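# Shut the rice cooker lid until it latches, then release

## Task

Bring the rice cooker's lid down until it catches in its latch, and then take the hand off it.

## Robot and tools

Robot: two arms, left_arm (base near y = +0.365 m) and right_arm (base near y = -0.306 m). Each ends in a five-jointed-style robot hand with index, middle, ring and thumb: right_arm has a right hand, left_arm a mirrored left hand. A camera stand sits behind the arms. Loose objects may occasionally get nudged by something else.

Scene frame: origin at table-top height, halfway between the arms' nominal bases; +x points out over the table, +z up, +y toward left_arm. Image left/right does not match arm names. Reported end_effector_position (metres) and end_effector_quat_wxyz are in this frame and may be off by a few centimetres, more at long reach.

Hand point axes (right hand): +z runs along straight fingers toward the tips, +y points out of the palm face, +x crosses the palm away from the thumb. On the left hand +x points toward the thumb. The palm face is at y = -0.062 m. Straight fingertips reach about z = +0.12 m. A rigid mast on the palm side near the wrist can strike objects.

execute_actions(actions, cameras): actions is a list of actions; each action is a table of 1 to 15 rows, one row per 1/30 s step, so one action lasts 0.5 s. If fewer than 15 rows are given, the last row is repeated. Every row has exactly 48 numbers, all in [-1, 1], covering both arms even if one is idle:
1-6: left_arm dx, dy, dz, rx, ry, rz
7-22: left hand's 16 hinge goals
23-24: left current_limit, speed
25-30: right_arm dx, dy, dz, rx, ry, rz
31-46: right hand's 16 hinge goals
47-48: right current_limit, speed.
The arm numbers are offsets, not poses: a displacement from the arm's Hand target as it stood when that action began, expressed in that target's own axes. Every row in an action is measured from that same start, not from the row before; a new action starts from the updated target, so sending the same offset again moves further. Scale: 1.0 equals 0.6 m for dx, dy, dz and 180 degrees for rx, ry, rz, which together form one rotation vector. All zeros means hold the current target (and re-request it if the hand lagged).

Hand numbers, in this fixed order: index_mcp, index_abd, index_pip, index_dip, middle_mcp, middle_abd, middle_pip, middle_dip, ring_mcp, ring_abd, ring_pip, ring_dip, thumb_cmc, thumb_axl, thumb_mcp, thumb_ipl. Each is an absolute goal angle scaled between its two stops; moving toward -1 curls fingers toward the palm. Open hand: +0.75, 0, +0.58, +0.70, +0.75, 0, +0.58, +0.70, +0.75, 0, +0.58, +0.70, +0.71, +0.68, +0.23, +0.17. A zero is a real goal, so to keep a hand unchanged, copy back its hand_goal, hand_current_limit and hand_speed. current_limit maps -1..+1 to 0..550 mA (minimum 11 mA) for all motors; speed sets hinge rate as (speed+1)/2 of 8.5 rad/s. Defaults are +0.4 and -0.6; last values persist.

cameras: list of names (cam_head_left, cam_head_right, cam_high, cam_left_wrist, cam_right_wrist), ["all"], or []. Omitted or null gives all images only when actions is empty; an unknown name invalidates the call. An empty actions list just returns state and pictures.

Results: per arm, Hand target (the commanded pose after clipping; next offsets count from it), end-effector pose, joint positions, velocities ("within noise" means still), torques (include gravity; not a clean contact signal), motor temperatures. Per hand: hand_goal, hand_measured, hand_current_ma, hand_state (moving, goal, blocked, overload), hand_current_limit, hand_speed. A call returns once motion stops, up to 3 s after the last action.

zoom_image(camera, region): enlarges [x0, y0, x1, y1] pixels (origin top-left, max 504x504) of that camera's most recent image; only cameras in the newest returned images.

finished_scene(scene=1): ends the episode permanently; call it only once the lid is latched and the hand is clear.

Control behaviour: orientation requests are limited to 40 degrees from the current measured orientation per step. The hand often stops short of its target, and the right arm's elbow sags lower under load, so aim higher or send the remaining gap as a further offset. Tiny moves may not start. To stop pressing into something, command the target back beyond the hand's actual position. Near-singular wrist positions can make the whole arm swing.

Cautions: press the lid down steadily rather than slamming it; avoid hard impacts on heavy or fixed objects; never let the two arms or hands collide or squeeze each other; do not drop or knock anything off the table. Motors drawing 495 mA or more for 5 s shut down for 10 s; stretched-out arms or pushing at unreachable targets heat joints, and at 100 °C the arm drops for 30-60 s (MOTOR HOT appears at 85 °C). The simulation keeps running while you deliberate, holding the last command, and quicker, smoother, lower-effort motion is better.

Each tool is called after ">>>" as name(argument=value, ...) on one line, values as JSON.

## Session

>>> execute_actions(actions=[])

Scene clock: 0.00 s.
left_arm: end_effector_position=(+0.6467, -0.1682, +0.3404) hand_goal=(+0.754, +0.000, +0.576, +0.696, +0.754, +0.000, +0.576, +0.696, +0.754, +0.000, +0.576, +0.696, +0.714, +0.678, +0.226, +0.168) hand_measured=(+0.754, +0.000, +0.576, +0.696, +0.754, +0.000, +0.576, +0.696, +0.754, +0.000, +0.576, +0.696, +0.714, +0.678, +0.226, +0.168) hand_current_ma=(+0, +0, +0, +0, +0, +0, +0, +0, +0, +0, +0, +0, +0, +0, +0, +0) hand_state=(goal, goal, goal, goal, goal, goal, goal, goal, goal, goal, goal, goal, goal, goal, goal, goal) hand_current_limit=0.40 hand_speed=-0.60 end_effector_quat_wxyz=(+0.348, +0.846, +0.403, +0.017) | right_arm: end_effector_position=(+0.6021, -0.5427, +0.2223) hand_goal=(+0.754, +0.000, +0.576, +0.696, +0.754, +0.000, +0.576, +0.696, +0.754, +0.000, +0.576, +0.696, +0.714, +0.678, +0.226, +0.168) hand_measured=(+0.754, +0.000, +0.576, +0.696, +0.754, +0.000, +0.576, +0.696, +0.754, +0.000, +0.576, +0.696, +0.714, +0.678, +0.226, +0.168) hand_current_ma=(+0, +0, +0, +0, +0, +0, +0, +0, +0, +0, +0, +0, +0, +0, +0, +0) hand_state=(goal, goal, goal, goal, goal, goal, goal, goal, goal, goal, goal, goal, goal, goal, goal, goal) hand_current_limit=0.40 hand_speed=-0.60 end_effector_quat_wxyz=(+0.002, +0.862, +0.504, +0.050)
Joint positions: left_arm=[-0.646 1.925 1.861 -0.832 0.248 -0.097] | right_arm=[-0.392 1.708 1.526 -1.322 -0.074 0.158]
Joint velocities: within noise
Joint torques (N m): no reading
Motor temperatures (°C): left_arm=[34 28 31 27 31 28] | right_arm=[27 28 27 28 23 27]
Heat: left arm: hottest waist 34 °C; right arm: hottest shoulder 28 °C.
Hand target: left_arm +0.6504, -0.1713, +0.3582; +0.362, +0.843, +0.398, +0.023 | right_arm +0.6081, -0.5450, +0.2256; +0.006, +0.862, +0.504, +0.053

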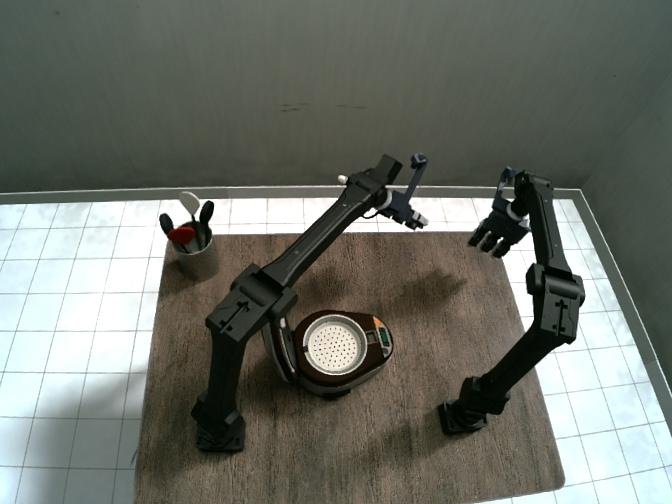

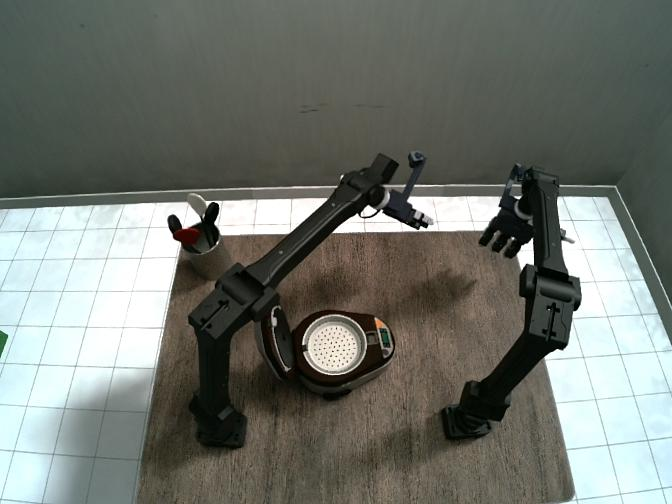

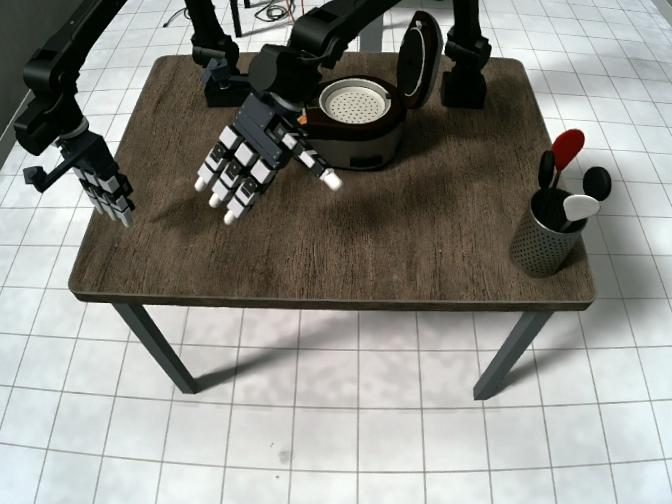

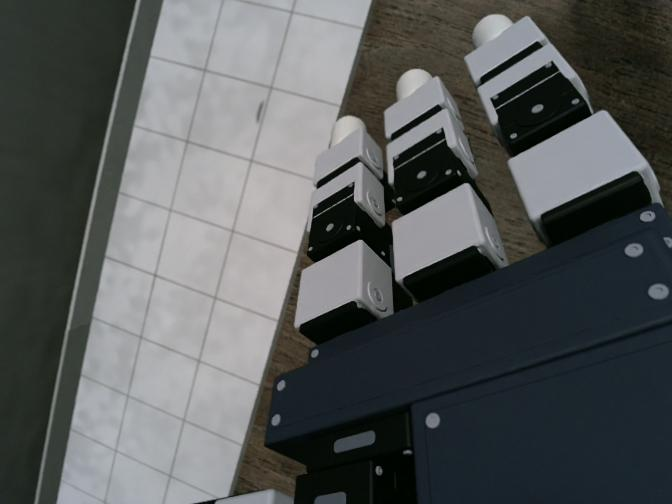

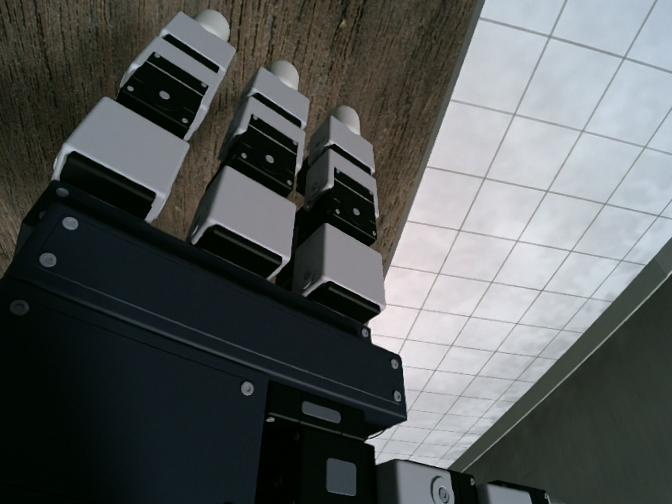

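>>> zoom_image(camera="cam_head_left", region=[220, 270, 440, 430])

>>> zoom_image(camera="cam_head_right", region=[220, 270, 440, 430])

>>> zoom_image(camera="cam_high", region=[240, 0, 500, 195])

Scaled by 2.291 from the camera's 672x504 image, which has a finer 960x720 frame.

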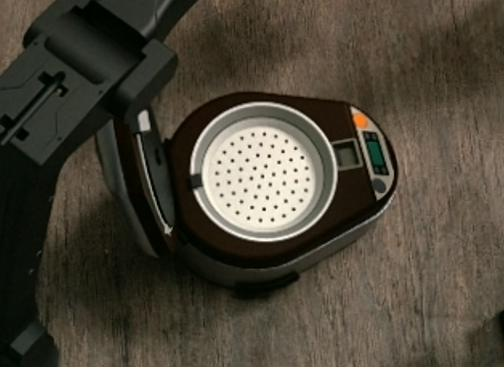

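Scaled by 2.291 from the camera's 672x504 image, which has a finer 960x720 frame.

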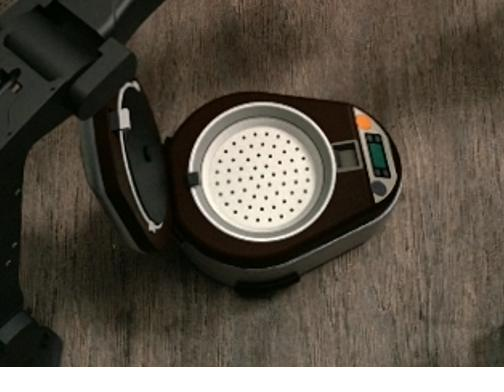

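Scaled by 1.938 from the camera's 672x504 image, which has a finer 960x720 frame.

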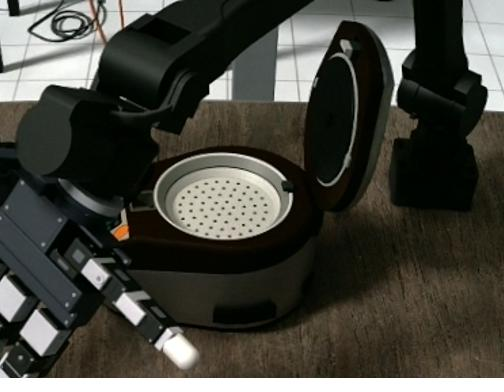

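>>> execute_actions(actions=[[[0.164,0.016,-0.075,-0.0104,0.0262,-0.0308,0.754,0,0.576,0.696,0.754,0,0.576,0.696,0.754,0,0.576,0.696,0.714,0.678,0.226,0.168,0.4,-0.6,0.0043,0.0032,-0.0497,0,0,0,-0.48,0,-0.88,0.4,-0.48,0,-0.88,0.4,-0.48,0,-0.88,0.4,0.714,0.678,0.226,0.168,0.4,-0.6]],[[0.3275,0.0328,-0.1507,-0.0208,0.0524,-0.0615,0.754,0,0.576,0.696,0.754,0,0.576,0.696,0.754,0,0.576,0.696,0.714,0.678,0.226,0.168,0.4,-0.6,0.0085,0.0064,-0.0994,0,0,0,-0.48,0,-0.88,0.4,-0.48,0,-0.88,0.4,-0.48,0,-0.88,0.4,0.714,0.678,0.226,0.168,0.4,-0.6]]])

Scene clock: 154.00 s.
left_arm: end_effector_position=(+0.7901, +0.1101, +0.3800) hand_goal=(+0.754, +0.000, +0.576, +0.696, +0.754, +0.000, +0.576, +0.696, +0.754, +0.000, +0.576, +0.696, +0.714, +0.678, +0.226, +0.168) hand_measured=(+0.758, +0.000, +0.576, +0.696, +0.758, +0.000, +0.576, +0.696, +0.758, +0.000, +0.576, +0.696, +0.718, +0.678, +0.224, +0.168) hand_current_ma=(+10, +0, +2, +0, +10, +0, +2, +0, +9, +0, +2, +0, +10, -2, -9, -1) hand_state=(goal, goal, goal, goal, goal, goal, goal, goal, goal, goal, goal, goal, goal, goal, goal, goal) hand_current_limit=0.40 hand_speed=-0.60 end_effector_quat_wxyz=(+0.339, +0.753, +0.558, +0.082) | right_arm: end_effector_position=(+0.5967, -0.5407, +0.3054) hand_goal=(-0.480, +0.000, -0.880, +0.400, -0.480, +0.000, -0.880, +0.400, -0.480, +0.000, -0.880, +0.400, +0.714, +0.678, +0.226, +0.168) hand_measured=(-0.462, +0.000, -0.870, +0.402, -0.462, +0.000, -0.878, +0.404, -0.464, +0.000, -0.878, +0.402, +0.714, +0.678, +0.222, +0.168) hand_current_ma=(+30, +0, +11, +2, +29, +0, +1, +2, +25, +0, +2, +2, +0, +0, -3, +0) hand_state=(goal, goal, goal, goal, goal, goal, goal, goal, goal, goal, goal, goal, goal, goal, goal, goal) hand_current_limit=0.40 hand_speed=-0.60 end_effector_quat_wxyz=(-0.001, +0.862, +0.504, +0.047)
Joint positions: left_arm=[-0.258 1.887 1.907 -0.918 0.253 -0.097] | right_arm=[-0.392 1.681 1.711 -1.542 -0.074 0.158]
Joint torques (N m): left_arm=[2.32 -23.41 12.7 1.77 0.11 0.02] | right_arm=[-1.44 -14.33 12.22 0.28 -0.06 -0.15]
Motor temperatures (°C): left_arm=[33 37 41 26 28 27] | right_arm=[27 30 34 26 23 25]
Heat: left arm: hottest elbow 41 °C; right arm: hottest elbow 34 °C.
Hand target: left_arm +0.8016, +0.1132, +0.4029; +0.350, +0.748, +0.555, +0.093 | right_arm +0.6082, -0.5449, +0.3156; +0.006, +0.862, +0.504, +0.053
Off the commanded pose: left_arm 0.026 m, 2 deg | right_arm 0.016 m, 1 deg.

>>> execute_actions(actions=[[[0.3275,0.0328,-0.1507,-0.0208,0.0524,-0.0615,0.754,0,0.576,0.696,0.754,0,0.576,0.696,0.754,0,0.576,0.696,0.714,0.678,0.226,0.168,0.4,-0.6,0.0085,0.0064,-0.0994,0,0,0,-0.48,0,-0.88,0.4,-0.48,0,-0.88,0.4,-0.48,0,-0.88,0.4,0.714,0.678,0.226,0.168,0.4,-0.6]],[[0.3275,0.0328,-0.1507,-0.0208,0.0524,-0.0615,0.754,0,0.576,0.696,0.754,0,0.576,0.696,0.754,0,0.576,0.696,0.714,0.678,0.226,0.168,0.4,-0.6,0.0085,0.0064,-0.0994,0,0,0,-0.48,0,-0.88,0.4,-0.48,0,-0.88,0.4,-0.48,0,-0.88,0.4,0.714,0.678,0.226,0.168,0.4,-0.6]],[[0.3275,0.0328,-0.1507,-0.0208,0.0524,-0.0615,0.754,0,0.576,0.696,0.754,0,0.576,0.696,0.754,0,0.576,0.696,0.714,0.678,0.226,0.168,0.4,-0.6,0.0085,0.0064,-0.0994,0,0,0,-0.48,0,-0.88,0.4,-0.48,0,-0.88,0.4,-0.48,0,-0.88,0.4,0.714,0.678,0.226,0.168,0.4,-0.6]]], cameras=["cam_head_left","cam_head_right","cam_high"])

>>> zoom_image(camera="cam_head_left", region=[220, 250, 420, 410])

>>> zoom_image(camera="cam_high", region=[290, 0, 490, 190])

Scene clock: 165.00 s.
left_arm: end_effector_position=(+0.7486, +0.7329, +0.4737) hand_goal=(+0.754, +0.000, +0.576, +0.696, +0.754, +0.000, +0.576, +0.696, +0.754, +0.000, +0.576, +0.696, +0.714, +0.678, +0.226, +0.168) hand_measured=(+0.758, +0.000, +0.576, +0.696, +0.758, +0.000, +0.576, +0.696, +0.758, +0.000, +0.576, +0.696, +0.718, +0.678, +0.224, +0.168) hand_current_ma=(+10, +1, +2, +0, +11, +1, +2, +0, +10, +0, +2, +0, +10, -2, -11, -1) hand_state=(goal, goal, goal, goal, goal, goal, goal, goal, goal, goal, goal, goal, goal, goal, goal, goal) hand_current_limit=0.40 hand_speed=-0.60 end_effector_quat_wxyz=(+0.283, +0.480, +0.804, +0.207) | right_arm: end_effector_position=(+0.6017, -0.5451, +0.4796) hand_goal=(-0.480, +0.000, -0.880, +0.400, -0.480, +0.000, -0.880, +0.400, -0.480, +0.000, -0.880, +0.400, +0.714, +0.678, +0.226, +0.168) hand_measured=(-0.462, +0.000, -0.870, +0.402, -0.462, +0.000, -0.878, +0.402, -0.464, +0.000, -0.878, +0.402, +0.716, +0.678, +0.222, +0.168) hand_current_ma=(+30, +0, +11, +2, +26, +0, +1, +2, +23, +0, +1, +2, +1, +0, -3, +0) hand_state=(goal, goal, goal, goal, goal, goal, goal, goal, goal, goal, goal, goal, goal, goal, goal, goal) hand_current_limit=0.40 hand_speed=-0.60 end_effector_quat_wxyz=(+0.091, +0.853, +0.502, +0.114)
Joint positions: left_arm=[0.535 1.953 2.253 -1.194 0.256 -0.097] | right_arm=[-0.392 1.642 2.057 -1.699 -0.061 0.159]
Joint torques (N m): left_arm=[2.43 -23.47 12.56 1.81 0.14 0.08] | right_arm=[-0.73 -14.39 12.12 0.98 0.01 -0.05]
Heat: left arm: hottest elbow 42 °C; right arm: hottest elbow 35 °C.
Hand target: left_arm +0.7517, +0.7418, +0.4932; +0.288, +0.479, +0.800, +0.220 | right_arm +0.6082, -0.5449, +0.4955; +0.006, +0.862, +0.504, +0.053
Off the commanded pose: left_arm 0.022 m, 2 deg | right_arm 0.017 m, 12 deg.
joint sent to its limit (right arm) — joint 4 (wrist pitch), lower limit. The joint targets are off in orientation, not in position.
Images, in order (width x height): cam_head_left 672x504, cam_head_right 672x504, cam_high 672x504.

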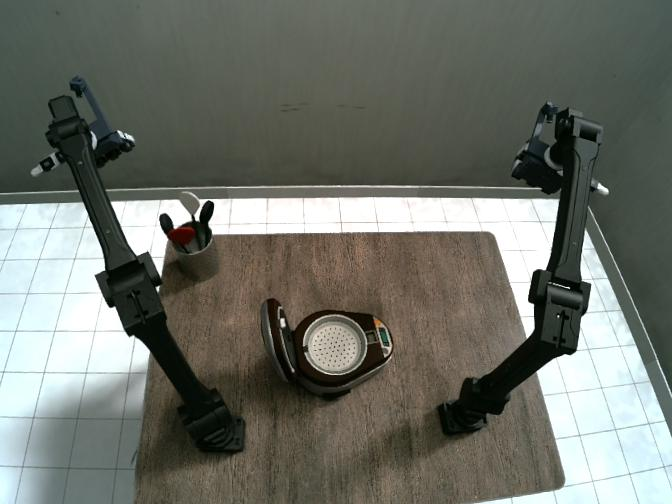

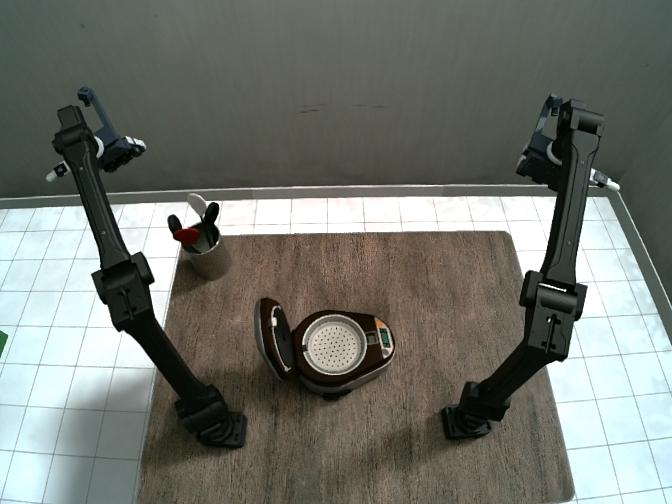

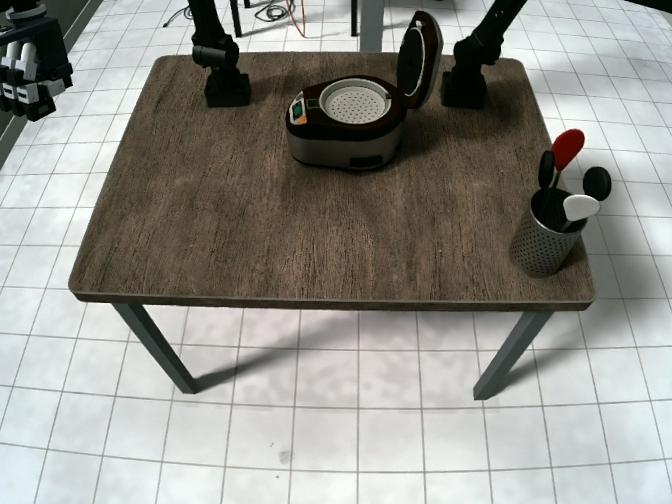

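Scaled by 2.520 from the camera's 672x504 image, which has a finer 960x720 frame.

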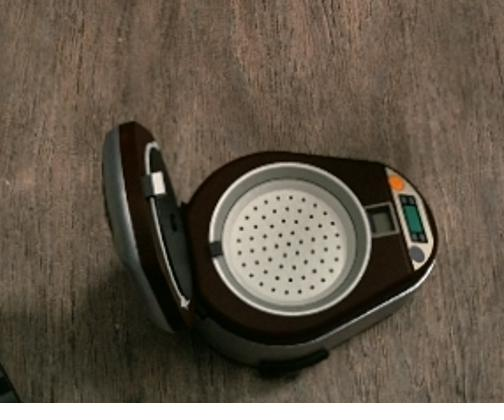

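Scaled by 2.520 from the camera's 672x504 image, which has a finer 960x720 frame.

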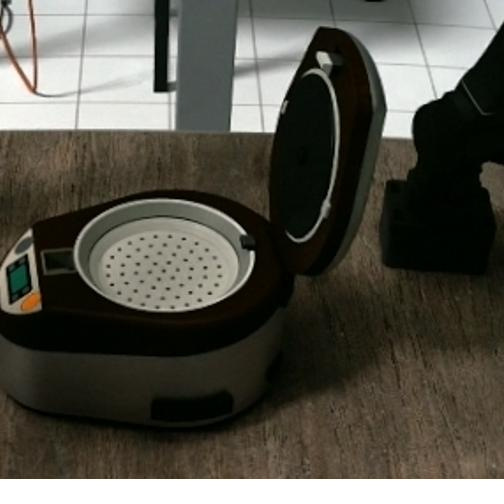

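>>> execute_actions(actions=[[[0.4447,-0.017,-0.1647,-0.0278,0.0698,-0.0821,0.754,0,0.576,0.696,0.754,0,0.576,0.696,0.754,0,0.576,0.696,0.714,0.678,0.226,0.168,0.4,-0.6,0.1636,0.0031,0.0142,0.0047,0.0035,-0.055,-0.48,0,-0.88,0.4,-0.48,0,-0.88,0.4,-0.48,0,-0.88,0.4,0.714,0.678,0.226,0.168,0.4,-0.6]],[[0.4447,-0.017,-0.1647,-0.0278,0.0698,-0.0821,0.754,0,0.576,0.696,0.754,0,0.576,0.696,0.754,0,0.576,0.696,0.714,0.678,0.226,0.168,0.4,-0.6,0.3272,0.0063,0.0285,0.0094,0.0071,-0.11,-0.48,0,-0.88,0.4,-0.48,0,-0.88,0.4,-0.48,0,-0.88,0.4,0.714,0.678,0.226,0.168,0.4,-0.6]],[[0.4447,-0.017,-0.1647,-0.0278,0.0698,-0.0821,0.754,0,0.576,0.696,0.754,0,0.576,0.696,0.754,0,0.576,0.696,0.714,0.678,0.226,0.168,0.4,-0.6,0.3272,0.0063,0.0285,0.0094,0.0071,-0.11,-0.48,0,-0.88,0.4,-0.48,0,-0.88,0.4,-0.48,0,-0.88,0.4,0.714,0.678,0.226,0.168,0.4,-0.6]],[[0,0,0,0,0,0,0.754,0,0.576,0.696,0.754,0,0.576,0.696,0.754,0,0.576,0.696,0.714,0.678,0.226,0.168,0.4,-0.6,0.3272,0.0063,0.0285,0.0094,0.0071,-0.11,-0.48,0,-0.88,0.4,-0.48,0,-0.88,0.4,-0.48,0,-0.88,0.4,0.714,0.678,0.226,0.168,0.4,-0.6]]], cameras=["cam_head_left","cam_high"])

Scene clock: 216.50 s.
left_arm: end_effector_position=(+0.0634, +1.1759, +0.4773) hand_goal=(+0.754, +0.000, +0.576, +0.696, +0.754, +0.000, +0.576, +0.696, +0.754, +0.000, +0.576, +0.696, +0.714, +0.678, +0.226, +0.168) hand_measured=(+0.758, +0.000, +0.576, +0.696, +0.758, +0.000, +0.576, +0.696, +0.758, +0.000, +0.576, +0.696, +0.718, +0.678, +0.222, +0.168) hand_current_ma=(+13, +2, +2, +0, +13, +2, +2, +0, +12, +1, +2, +0, +12, -2, -12, -1) hand_state=(goal, goal, goal, goal, goal, goal, goal, goal, goal, goal, goal, goal, goal, goal, goal, goal) hand_current_limit=0.40 hand_speed=-0.60 end_effector_quat_wxyz=(+0.142, +0.010, +0.936, +0.322) | right_arm: end_effector_position=(+0.6575, +0.1023, +0.4865) hand_goal=(-0.480, +0.000, -0.880, +0.400, -0.480, +0.000, -0.880, +0.400, -0.480, +0.000, -0.880, +0.400, +0.714, +0.678, +0.226, +0.168) hand_measured=(-0.462, +0.000, -0.870, +0.402, -0.462, +0.000, -0.878, +0.402, -0.464, +0.000, -0.878, +0.402, +0.716, +0.678, +0.222, +0.168) hand_current_ma=(+30, +0, +11, +2, +26, +0, +1, +2, +22, +0, +1, +2, +2, +0, -3, +0) hand_state=(goal, goal, goal, goal, goal, goal, goal, goal, goal, goal, goal, goal, goal, goal, goal, goal) hand_current_limit=0.40 hand_speed=-0.60 end_effector_quat_wxyz=(+0.062, +0.415, +0.886, +0.195)
Joint positions: left_arm=[1.588 1.957 2.269 -1.203 0.258 -0.098] | right_arm=[0.544 1.99 2.52 -1.7 -0.097 -0.095]
Joint torques (N m): left_arm=[1.96 -23.24 12.51 1.81 0.11 0.09] | right_arm=[-1.49 -16.85 12.23 1.18 -0.15 -0.23]
Heat: left arm: hottest elbow 43 °C; right arm: hottest elbow 37 °C.
Hand target: left_arm +0.0602, +1.1820, +0.4928; +0.139, +0.014, +0.932, +0.335 | right_arm +0.6657, +0.1076, +0.4951; -0.025, +0.419, +0.906, +0.047
Off the commanded pose: left_arm 0.017 m, 2 deg | right_arm 0.013 m, 20 deg.
joint sent to its limit (right arm) — joint 4 (wrist pitch), lower limit. The joint targets are off in orientation, not in position.
Images, in order (width x height): cam_head_left 672x504, cam_high 672x504.

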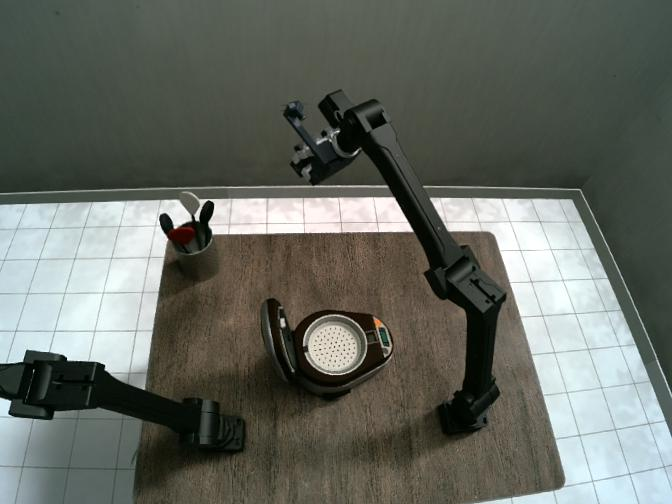

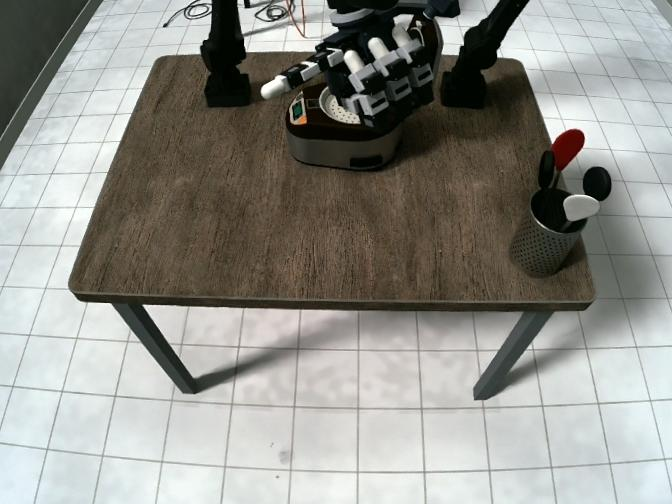

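>>> execute_actions(actions=[[[0,0,0,0,0,0,0.754,0,0.576,0.696,0.754,0,0.576,0.696,0.754,0,0.576,0.696,0.714,0.678,0.226,0.168,0.4,-0.6,0.3272,0.0063,0.0285,0.0094,0.0071,-0.11,-0.48,0,-0.88,0.4,-0.48,0,-0.88,0.4,-0.48,0,-0.88,0.4,0.714,0.678,0.226,0.168,0.4,-0.6]],[[0,0,0,0,0,0,0.754,0,0.576,0.696,0.754,0,0.576,0.696,0.754,0,0.576,0.696,0.714,0.678,0.226,0.168,0.4,-0.6,0.3272,0.0063,0.0285,0.0094,0.0071,-0.11,-0.48,0,-0.88,0.4,-0.48,0,-0.88,0.4,-0.48,0,-0.88,0.4,0.714,0.678,0.226,0.168,0.4,-0.6]],[[0,0,0,0,0,0,0.754,0,0.576,0.696,0.754,0,0.576,0.696,0.754,0,0.576,0.696,0.714,0.678,0.226,0.168,0.4,-0.6,0.1636,0.0031,0.0142,0.0047,0.0035,-0.055,-0.48,0,-0.88,0.4,-0.48,0,-0.88,0.4,-0.48,0,-0.88,0.4,0.714,0.678,0.226,0.168,0.4,-0.6]]], cameras=["all"])

Scene clock: 227.13 s.
left_arm: end_effector_position=(+0.0634, +1.1760, +0.4770) hand_goal=(+0.754, +0.000, +0.576, +0.696, +0.754, +0.000, +0.576, +0.696, +0.754, +0.000, +0.576, +0.696, +0.714, +0.678, +0.226, +0.168) hand_measured=(+0.758, +0.000, +0.576, +0.696, +0.758, +0.000, +0.576, +0.696, +0.758, +0.000, +0.576, +0.696, +0.718, +0.678, +0.222, +0.168) hand_current_ma=(+13, +2, +2, +0, +13, +2, +2, +0, +12, +1, +2, +0, +12, -2, -12, -1) hand_state=(goal, goal, goal, goal, goal, goal, goal, goal, goal, goal, goal, goal, goal, goal, goal, goal) hand_current_limit=0.40 hand_speed=-0.60 end_effector_quat_wxyz=(+0.142, +0.010, +0.936, +0.322) | right_arm: end_effector_position=(+0.2740, +0.3825, +0.5041) hand_goal=(-0.480, +0.000, -0.880, +0.400, -0.480, +0.000, -0.880, +0.400, -0.480, +0.000, -0.880, +0.400, +0.714, +0.678, +0.226, +0.168) hand_measured=(-0.462, +0.000, -0.870, +0.402, -0.464, +0.000, -0.878, +0.402, -0.466, +0.000, -0.878, +0.402, +0.718, +0.678, +0.222, +0.168) hand_current_ma=(+30, +0, +11, +2, +26, +0, +1, +2, +22, +0, +1, +2, +3, +0, -3, +0) hand_state=(goal, goal, goal, goal, goal, goal, goal, goal, goal, goal, goal, goal, goal, goal, goal, goal) hand_current_limit=0.40 hand_speed=-0.60 end_effector_quat_wxyz=(+0.015, +0.010, +0.977, +0.211)
Joint positions: left_arm=[1.588 1.957 2.269 -1.203 0.258 -0.098] | right_arm=[1.168 1.941 2.482 -1.7 -0.117 -0.323]
Joint torques (N m): left_arm=[1.85 -23.18 12.66 1.78 0.11 0.07] | right_arm=[-0.91 -17.9 7.02 1.32 -0.27 -0.22]
Heat: left arm: hottest elbow 43 °C; right arm: hottest elbow 36 °C.
Hand target: left_arm +0.0602, +1.1821, +0.4928; +0.139, +0.014, +0.932, +0.335 | right_arm +0.2756, +0.3810, +0.4950; -0.043, -0.001, +0.999, +0.032
Off the commanded pose: left_arm 0.017 m, 2 deg | right_arm 0.009 m, 22 deg.
joint sent to its limit (right arm) — joint 4 (wrist pitch), lower limit. The joint targets are off in orientation, not in position.
camera_calibration:
cam_left_wrist: T_world_to_cam=[[0.803857, -0.553831, -0.21699, 0.676213], [-0.549257, -0.831153, 0.0866143, 0.927458], [-0.228322, 0.0495577, -0.972324, 0.545927], [0, 0, 0, 1]] pos_world=[0.0904809, 1.11831, 0.597218]
cam_right_wrist: T_world_to_cam=[[0.774513, 0.569227, 0.275883, -0.537836], [0.411087, -0.784427, 0.464416, -0.0928456], [0.480768, -0.246284, -0.84155, 0.510872], [0, 0, 0, 1]] pos_world=[0.209117, 0.35914, 0.621423]

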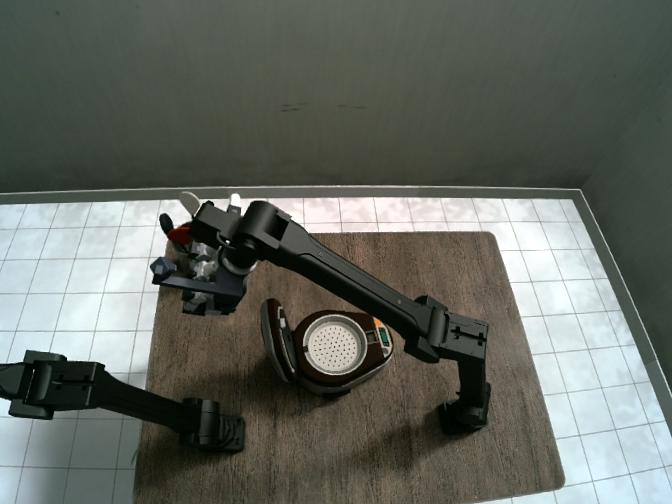

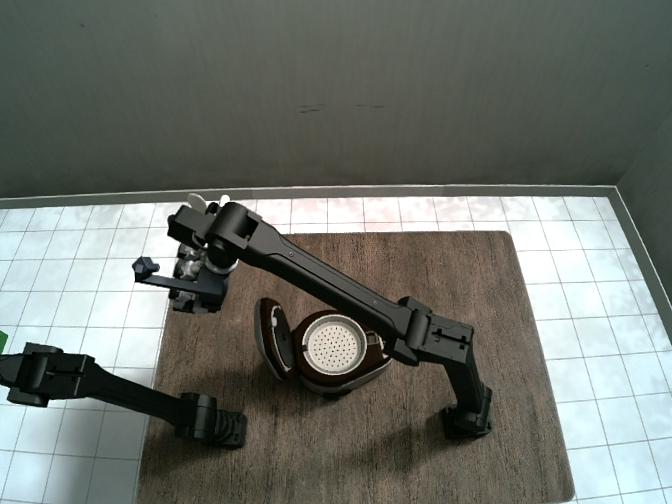

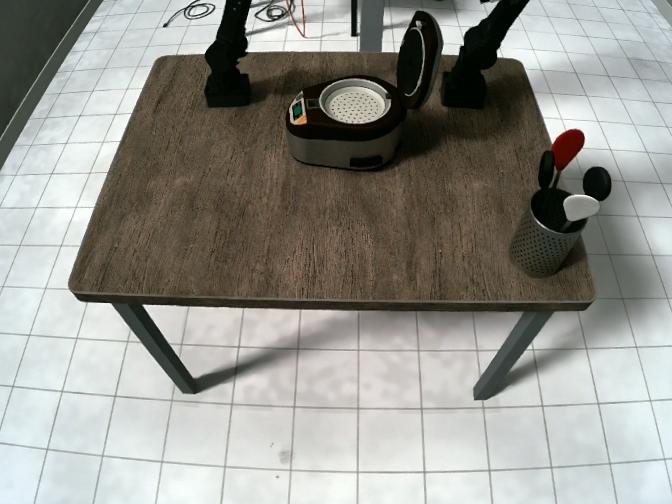

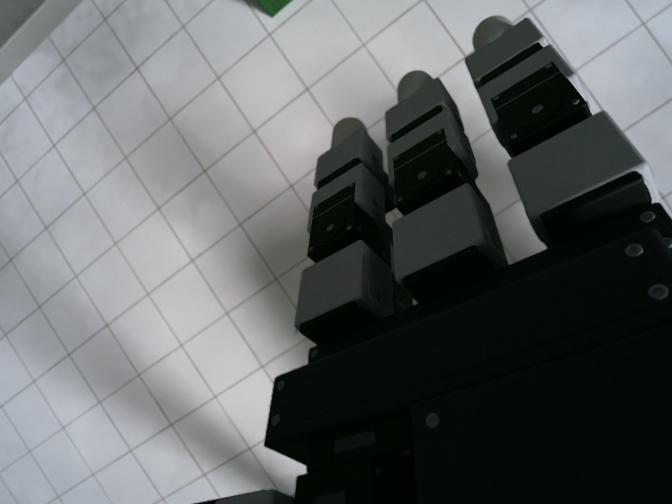

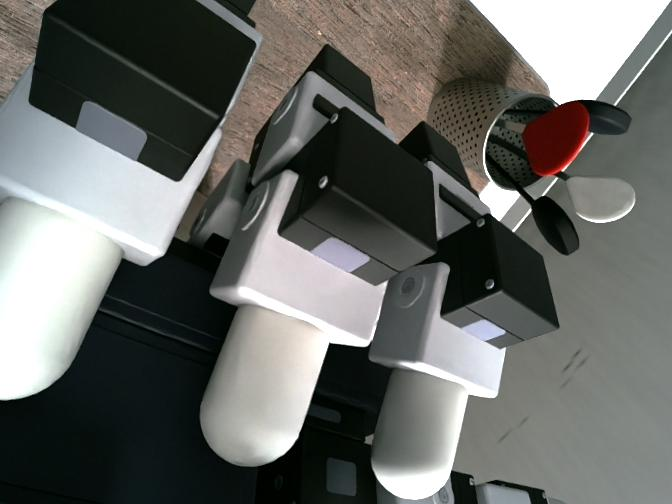

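>>> execute_actions(actions=[[[0,0,0,0,0,0,0.754,0,0.576,0.696,0.754,0,0.576,0.696,0.754,0,0.576,0.696,0.714,0.678,0.226,0.168,0.4,-0.6,-0.0132,-0.0035,0.0882,0,0,0,-0.48,0,-0.88,0.4,-0.48,0,-0.88,0.4,-0.48,0,-0.88,0.4,0.714,0.678,0.226,0.168,0.4,-0.6]],[[0,0,0,0,0,0,0.754,0,0.576,0.696,0.754,0,0.576,0.696,0.754,0,0.576,0.696,0.714,0.678,0.226,0.168,0.4,-0.6,-0.0132,-0.0035,0.0882,0,0,0,-0.48,0,-0.88,0.4,-0.48,0,-0.88,0.4,-0.48,0,-0.88,0.4,0.714,0.678,0.226,0.168,0.4,-0.6]],[[0,0,0,0,0,0,0.754,0,0.576,0.696,0.754,0,0.576,0.696,0.754,0,0.576,0.696,0.714,0.678,0.226,0.168,0.4,-0.6,-0.0132,-0.0035,0.0882,0,0,0,-0.48,0,-0.88,0.4,-0.48,0,-0.88,0.4,-0.48,0,-0.88,0.4,0.714,0.678,0.226,0.168,0.4,-0.6]]], cameras=["cam_head_left","cam_head_right","cam_high"])

>>> zoom_image(camera="cam_high", region=[290, 0, 510, 160])

>>> zoom_image(camera="cam_head_right", region=[120, 180, 420, 410])

Scene clock: 258.20 s.
left_arm: end_effector_position=(+0.0634, +1.1760, +0.4770) hand_goal=(+0.754, +0.000, +0.576, +0.696, +0.754, +0.000, +0.576, +0.696, +0.754, +0.000, +0.576, +0.696, +0.714, +0.678, +0.226, +0.168) hand_measured=(+0.758, +0.000, +0.576, +0.696, +0.758, +0.000, +0.576, +0.696, +0.758, +0.000, +0.576, +0.696, +0.718, +0.678, +0.222, +0.168) hand_current_ma=(+13, +2, +2, +0, +13, +2, +2, +0, +12, +1, +2, +0, +12, -2, -12, -1) hand_state=(goal, goal, goal, goal, goal, goal, goal, goal, goal, goal, goal, goal, goal, goal, goal, goal) hand_current_limit=0.40 hand_speed=-0.60 end_effector_quat_wxyz=(+0.142, +0.010, +0.936, +0.322) | right_arm: end_effector_position=(+0.2762, +0.3875, +0.3530) hand_goal=(-0.480, +0.000, -0.880, +0.400, -0.480, +0.000, -0.880, +0.400, -0.480, +0.000, -0.880, +0.400, +0.714, +0.678, +0.226, +0.168) hand_measured=(-0.462, +0.000, -0.870, +0.402, -0.464, +0.000, -0.878, +0.402, -0.466, +0.000, -0.878, +0.402, +0.718, +0.678, +0.222, +0.168) hand_current_ma=(+30, +0, +11, +2, +23, +0, +1, +2, +20, +0, +1, +2, +3, +0, -3, +0) hand_state=(goal, goal, goal, goal, goal, goal, goal, goal, goal, goal, goal, goal, goal, goal, goal, goal) hand_current_limit=0.40 hand_speed=-0.60 end_effector_quat_wxyz=(-0.026, -0.002, +0.996, +0.084)
Joint positions: left_arm=[1.588 1.957 2.269 -1.203 0.258 -0.098] | right_arm=[1.164 2.012 2.28 -1.7 -0.109 -0.368]
Joint torques (N m): left_arm=[1.85 -23.18 12.68 1.76 0.13 0.09] | right_arm=[-1.61 -17.85 7.95 0.76 -0.15 -0.27]
Heat: left arm: hottest elbow 43 °C; right arm: hottest elbow 33 °C.
Hand target: left_arm +0.0602, +1.1821, +0.4928; +0.139, +0.014, +0.932, +0.335 | right_arm +0.2857, +0.3850, +0.3347; -0.043, -0.001, +0.999, +0.032
Off the commanded pose: left_arm 0.017 m, 2 deg | right_arm 0.021 m, 6 deg.
joint sent to its limit (right arm) — joint 4 (wrist pitch), lower limit. The joint targets are off in orientation, not in position.
Images, in order (width x height): cam_head_left 672x504, cam_head_right 672x504, cam_high 672x504.

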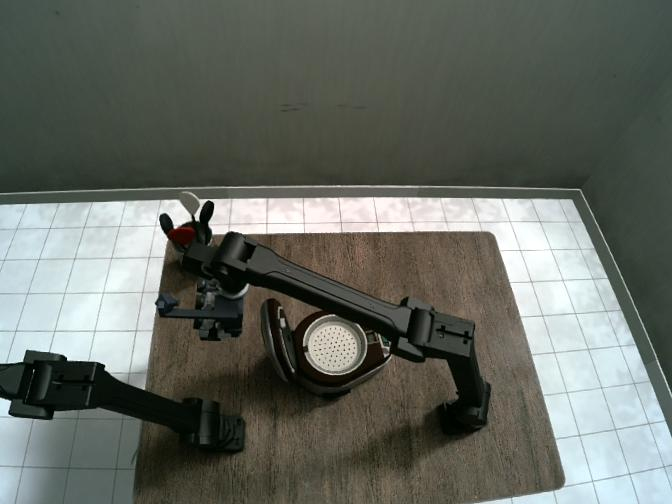

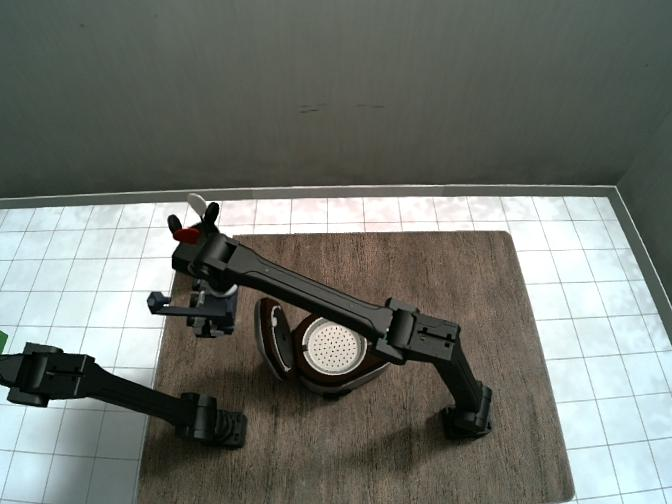

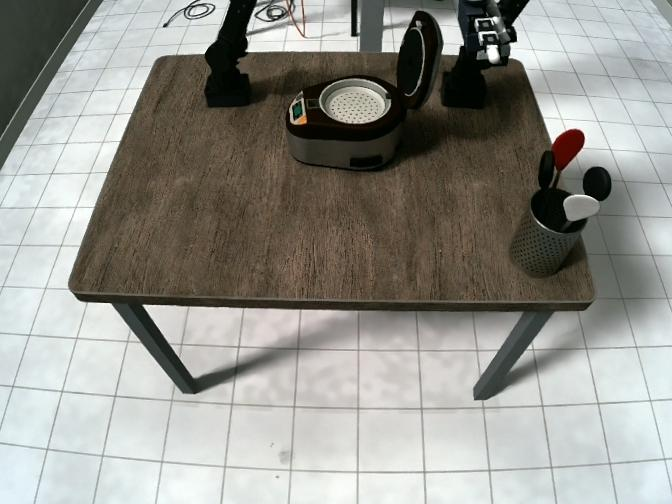

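Scaled by 2.291 from the camera's 672x504 image, which has a finer 960x720 frame.

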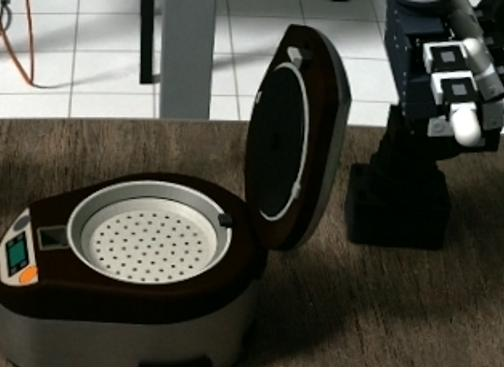

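Scaled by 1.680 from the camera's 672x504 image, which has a finer 960x720 frame.

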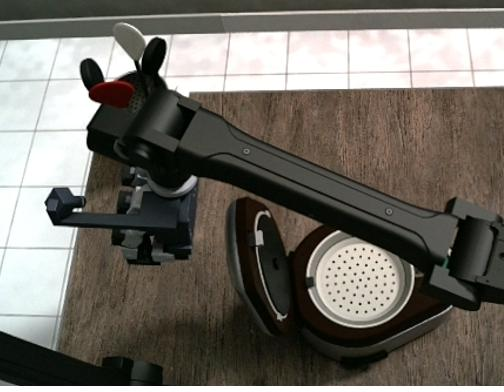

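>>> execute_actions(actions=[[[0,0,0,0,0,0,0.754,0,0.576,0.696,0.754,0,0.576,0.696,0.754,0,0.576,0.696,0.714,0.678,0.226,0.168,0.4,-0.6,-0.0042,-0.0365,0.0477,0.0204,-0.0274,0,-0.48,0,-0.88,0.4,-0.48,0,-0.88,0.4,-0.48,0,-0.88,0.4,0.714,0.678,0.226,0.168,0.4,-0.6]],[[0,0,0,0,0,0,0.754,0,0.576,0.696,0.754,0,0.576,0.696,0.754,0,0.576,0.696,0.714,0.678,0.226,0.168,0.4,-0.6,0,-0.0333,0,0,0,0,-0.48,0,-0.88,0.4,-0.48,0,-0.88,0.4,-0.48,0,-0.88,0.4,0.714,0.678,0.226,0.168,0.4,-0.6]]], cameras=["cam_head_right","cam_high"])

>>> zoom_image(camera="cam_high", region=[290, 0, 510, 160])

>>> zoom_image(camera="cam_head_right", region=[120, 180, 420, 410])

Scene clock: 294.10 s.
left_arm: end_effector_position=(+0.0634, +1.1760, +0.4770) hand_goal=(+0.754, +0.000, +0.576, +0.696, +0.754, +0.000, +0.576, +0.696, +0.754, +0.000, +0.576, +0.696, +0.714, +0.678, +0.226, +0.168) hand_measured=(+0.758, +0.000, +0.576, +0.696, +0.758, +0.000, +0.576, +0.696, +0.758, +0.000, +0.576, +0.696, +0.718, +0.678, +0.222, +0.168) hand_current_ma=(+13, +2, +2, +0, +13, +2, +2, +0, +12, +1, +2, +0, +12, -2, -12, -1) hand_state=(goal, goal, goal, goal, goal, goal, goal, goal, goal, goal, goal, goal, goal, goal, goal, goal) hand_current_limit=0.40 hand_speed=-0.60 end_effector_quat_wxyz=(+0.142, +0.010, +0.936, +0.322) | right_arm: end_effector_position=(+0.2817, +0.3523, +0.3116) hand_goal=(-0.480, +0.000, -0.880, +0.400, -0.480, +0.000, -0.880, +0.400, -0.480, +0.000, -0.880, +0.400, +0.714, +0.678, +0.226, +0.168) hand_measured=(-0.462, +0.000, -0.870, +0.402, -0.464, +0.000, -0.878, +0.402, -0.466, +0.000, -0.878, +0.402, +0.718, +0.678, +0.222, +0.168) hand_current_ma=(+30, +0, +11, +2, +23, +0, +1, +2, +20, +0, +1, +2, +2, +0, -3, +0) hand_state=(goal, goal, goal, goal, goal, goal, goal, goal, goal, goal, goal, goal, goal, goal, goal, goal) hand_current_limit=0.40 hand_speed=-0.60 end_effector_quat_wxyz=(+0.006, -0.002, +1.000, +0.017)
Joint positions: left_arm=[1.588 1.957 2.269 -1.203 0.258 -0.098] | right_arm=[1.164 1.966 2.131 -1.7 -0.002 -0.375]
Joint torques (N m): left_arm=[1.9 -23.24 12.67 1.76 0.12 0.08] | right_arm=[-2.02 -20.07 7.32 0.43 -0.06 -0.16]
Heat: left arm: hottest elbow 43 °C; right arm: hottest shoulder 32 °C.
Hand target: left_arm +0.0602, +1.1821, +0.4928; +0.139, +0.014, +0.932, +0.335 | right_arm +0.2858, +0.3450, +0.3047; +0.000, -0.001, +1.000, +0.000
Off the commanded pose: left_arm 0.017 m, 2 deg | right_arm 0.011 m, 2 deg.
joint sent to its limit (right arm) — joint 4 (wrist pitch), lower limit. The joint targets still meet the commanded pose.
Images, in order (width x height): cam_head_right 672x504, cam_high 672x504.

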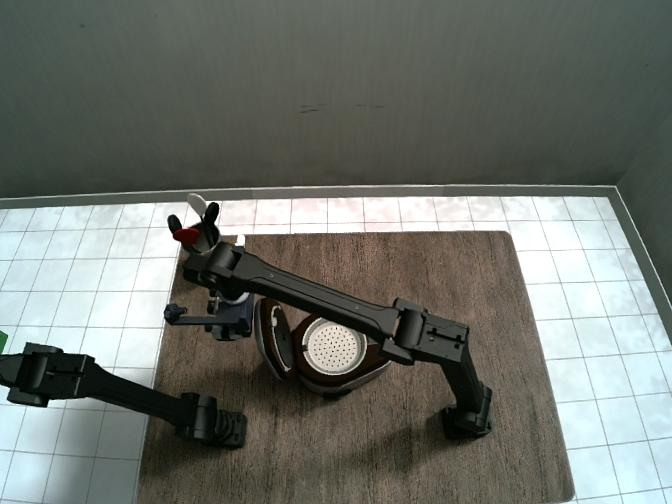

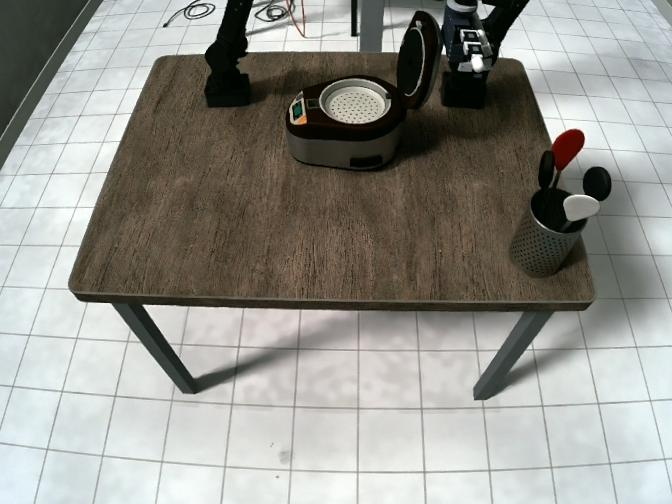

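Scaled by 2.291 from the camera's 672x504 image, which has a finer 960x720 frame.

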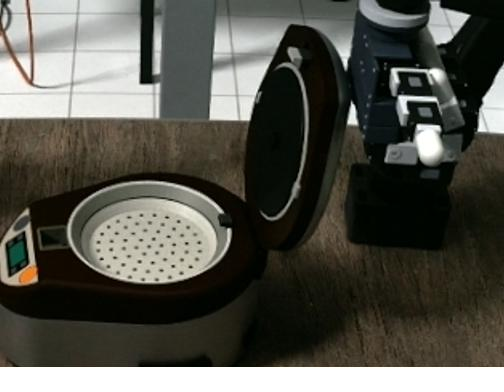

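Scaled by 1.680 from the camera's 672x504 image, which has a finer 960x720 frame.

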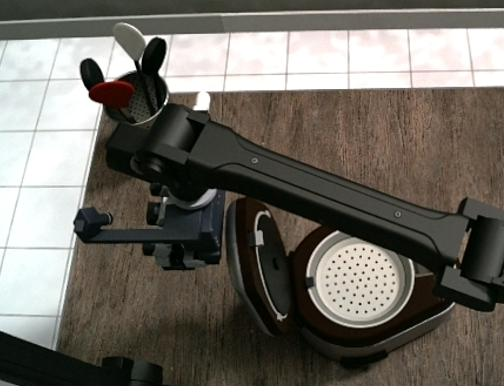

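>>> execute_actions(actions=[[[0,0,0,0,0,0,0.754,0,0.576,0.696,0.754,0,0.576,0.696,0.754,0,0.576,0.696,0.714,0.678,0.226,0.168,0.4,-0.6,0,-0.0375,-0.005,0,0,0,-0.48,0,-0.88,0.4,-0.48,0,-0.88,0.4,-0.48,0,-0.88,0.4,0.714,0.678,0.226,0.168,0.4,-0.6]],[[0,0,0,0,0,0,0.754,0,0.576,0.696,0.754,0,0.576,0.696,0.754,0,0.576,0.696,0.714,0.678,0.226,0.168,0.4,-0.6,0,-0.0375,-0.005,0,0,0,-0.48,0,-0.88,0.4,-0.48,0,-0.88,0.4,-0.48,0,-0.88,0.4,0.714,0.678,0.226,0.168,0.4,-0.6]]], cameras=["cam_head_right","cam_high"])

>>> zoom_image(camera="cam_high", region=[290, 0, 510, 160])

>>> zoom_image(camera="cam_head_right", region=[120, 180, 420, 410])

Scene clock: 305.33 s.
left_arm: end_effector_position=(+0.0634, +1.1760, +0.4770) hand_goal=(+0.754, +0.000, +0.576, +0.696, +0.754, +0.000, +0.576, +0.696, +0.754, +0.000, +0.576, +0.696, +0.714, +0.678, +0.226, +0.168) hand_measured=(+0.758, +0.000, +0.576, +0.696, +0.758, +0.000, +0.576, +0.696, +0.758, +0.000, +0.576, +0.696, +0.718, +0.678, +0.222, +0.168) hand_current_ma=(+13, +2, +2, +0, +13, +2, +2, +0, +12, +1, +2, +0, +12, -2, -12, -1) hand_state=(goal, goal, goal, goal, goal, goal, goal, goal, goal, goal, goal, goal, goal, goal, goal, goal) hand_current_limit=0.40 hand_speed=-0.60 end_effector_quat_wxyz=(+0.142, +0.010, +0.936, +0.322) | right_arm: end_effector_position=(+0.2770, +0.3094, +0.3167) hand_goal=(-0.480, +0.000, -0.880, +0.400, -0.480, +0.000, -0.880, +0.400, -0.480, +0.000, -0.880, +0.400, +0.714, +0.678, +0.226, +0.168) hand_measured=(-0.462, +0.000, -0.870, +0.402, -0.464, +0.000, -0.878, +0.402, -0.466, +0.000, -0.878, +0.402, +0.716, +0.678, +0.222, +0.168) hand_current_ma=(+30, +0, +11, +2, +23, +0, +1, +2, +20, +0, +1, +2, +2, +0, -3, +0) hand_state=(goal, goal, goal, goal, goal, goal, goal, goal, goal, goal, goal, goal, goal, goal, goal, goal) hand_current_limit=0.40 hand_speed=-0.60 end_effector_quat_wxyz=(+0.002, -0.006, +1.000, +0.007)
Joint positions: left_arm=[1.588 1.957 2.269 -1.203 0.258 -0.098] | right_arm=[1.143 1.851 1.978 -1.683 -0.003 -0.404]
Joint torques (N m): left_arm=[1.96 -23.18 12.7 1.76 0.12 0.07] | right_arm=[-2.84 -17.85 7.12 0.66 -0.03 -0.17]
Heat: left arm: hottest elbow 43 °C; right arm: hottest shoulder 32 °C.
Hand target: left_arm +0.0602, +1.1821, +0.4928; +0.139, +0.014, +0.932, +0.335 | right_arm +0.2861, +0.2998, +0.3107; +0.000, -0.001, +1.000, +0.000
Off the commanded pose: left_arm 0.017 m, 2 deg | right_arm 0.014 m, 1 deg.
Images, in order (width x height): cam_head_right 672x504, cam_high 672x504.

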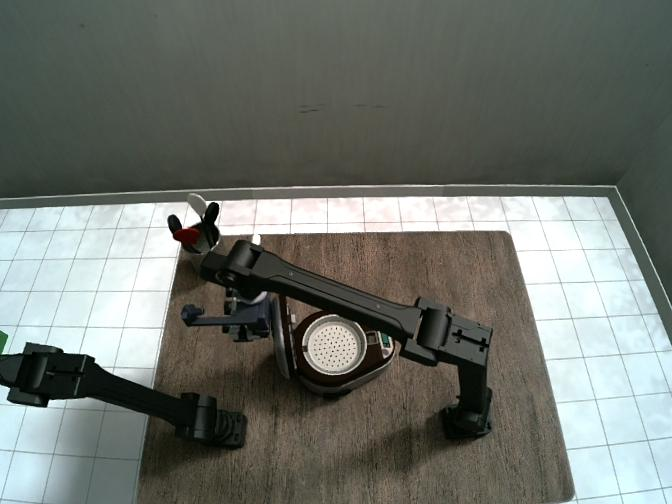

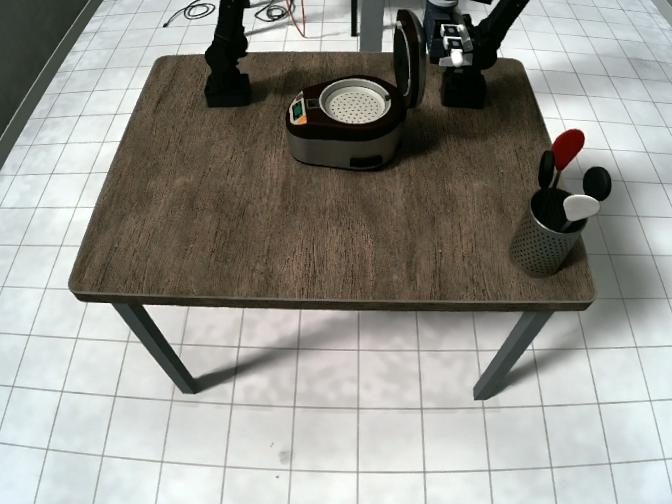

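Scaled by 2.291 from the camera's 672x504 image, which has a finer 960x720 frame.

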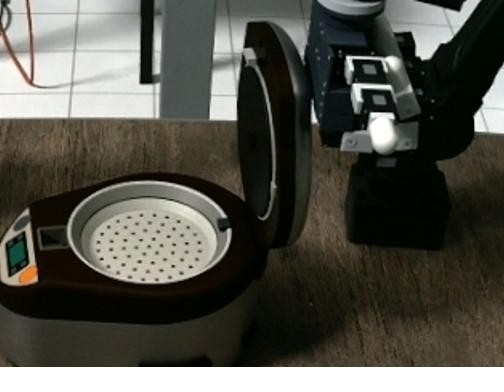

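Scaled by 1.680 from the camera's 672x504 image, which has a finer 960x720 frame.

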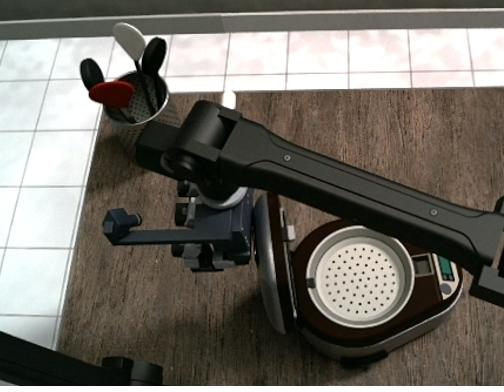

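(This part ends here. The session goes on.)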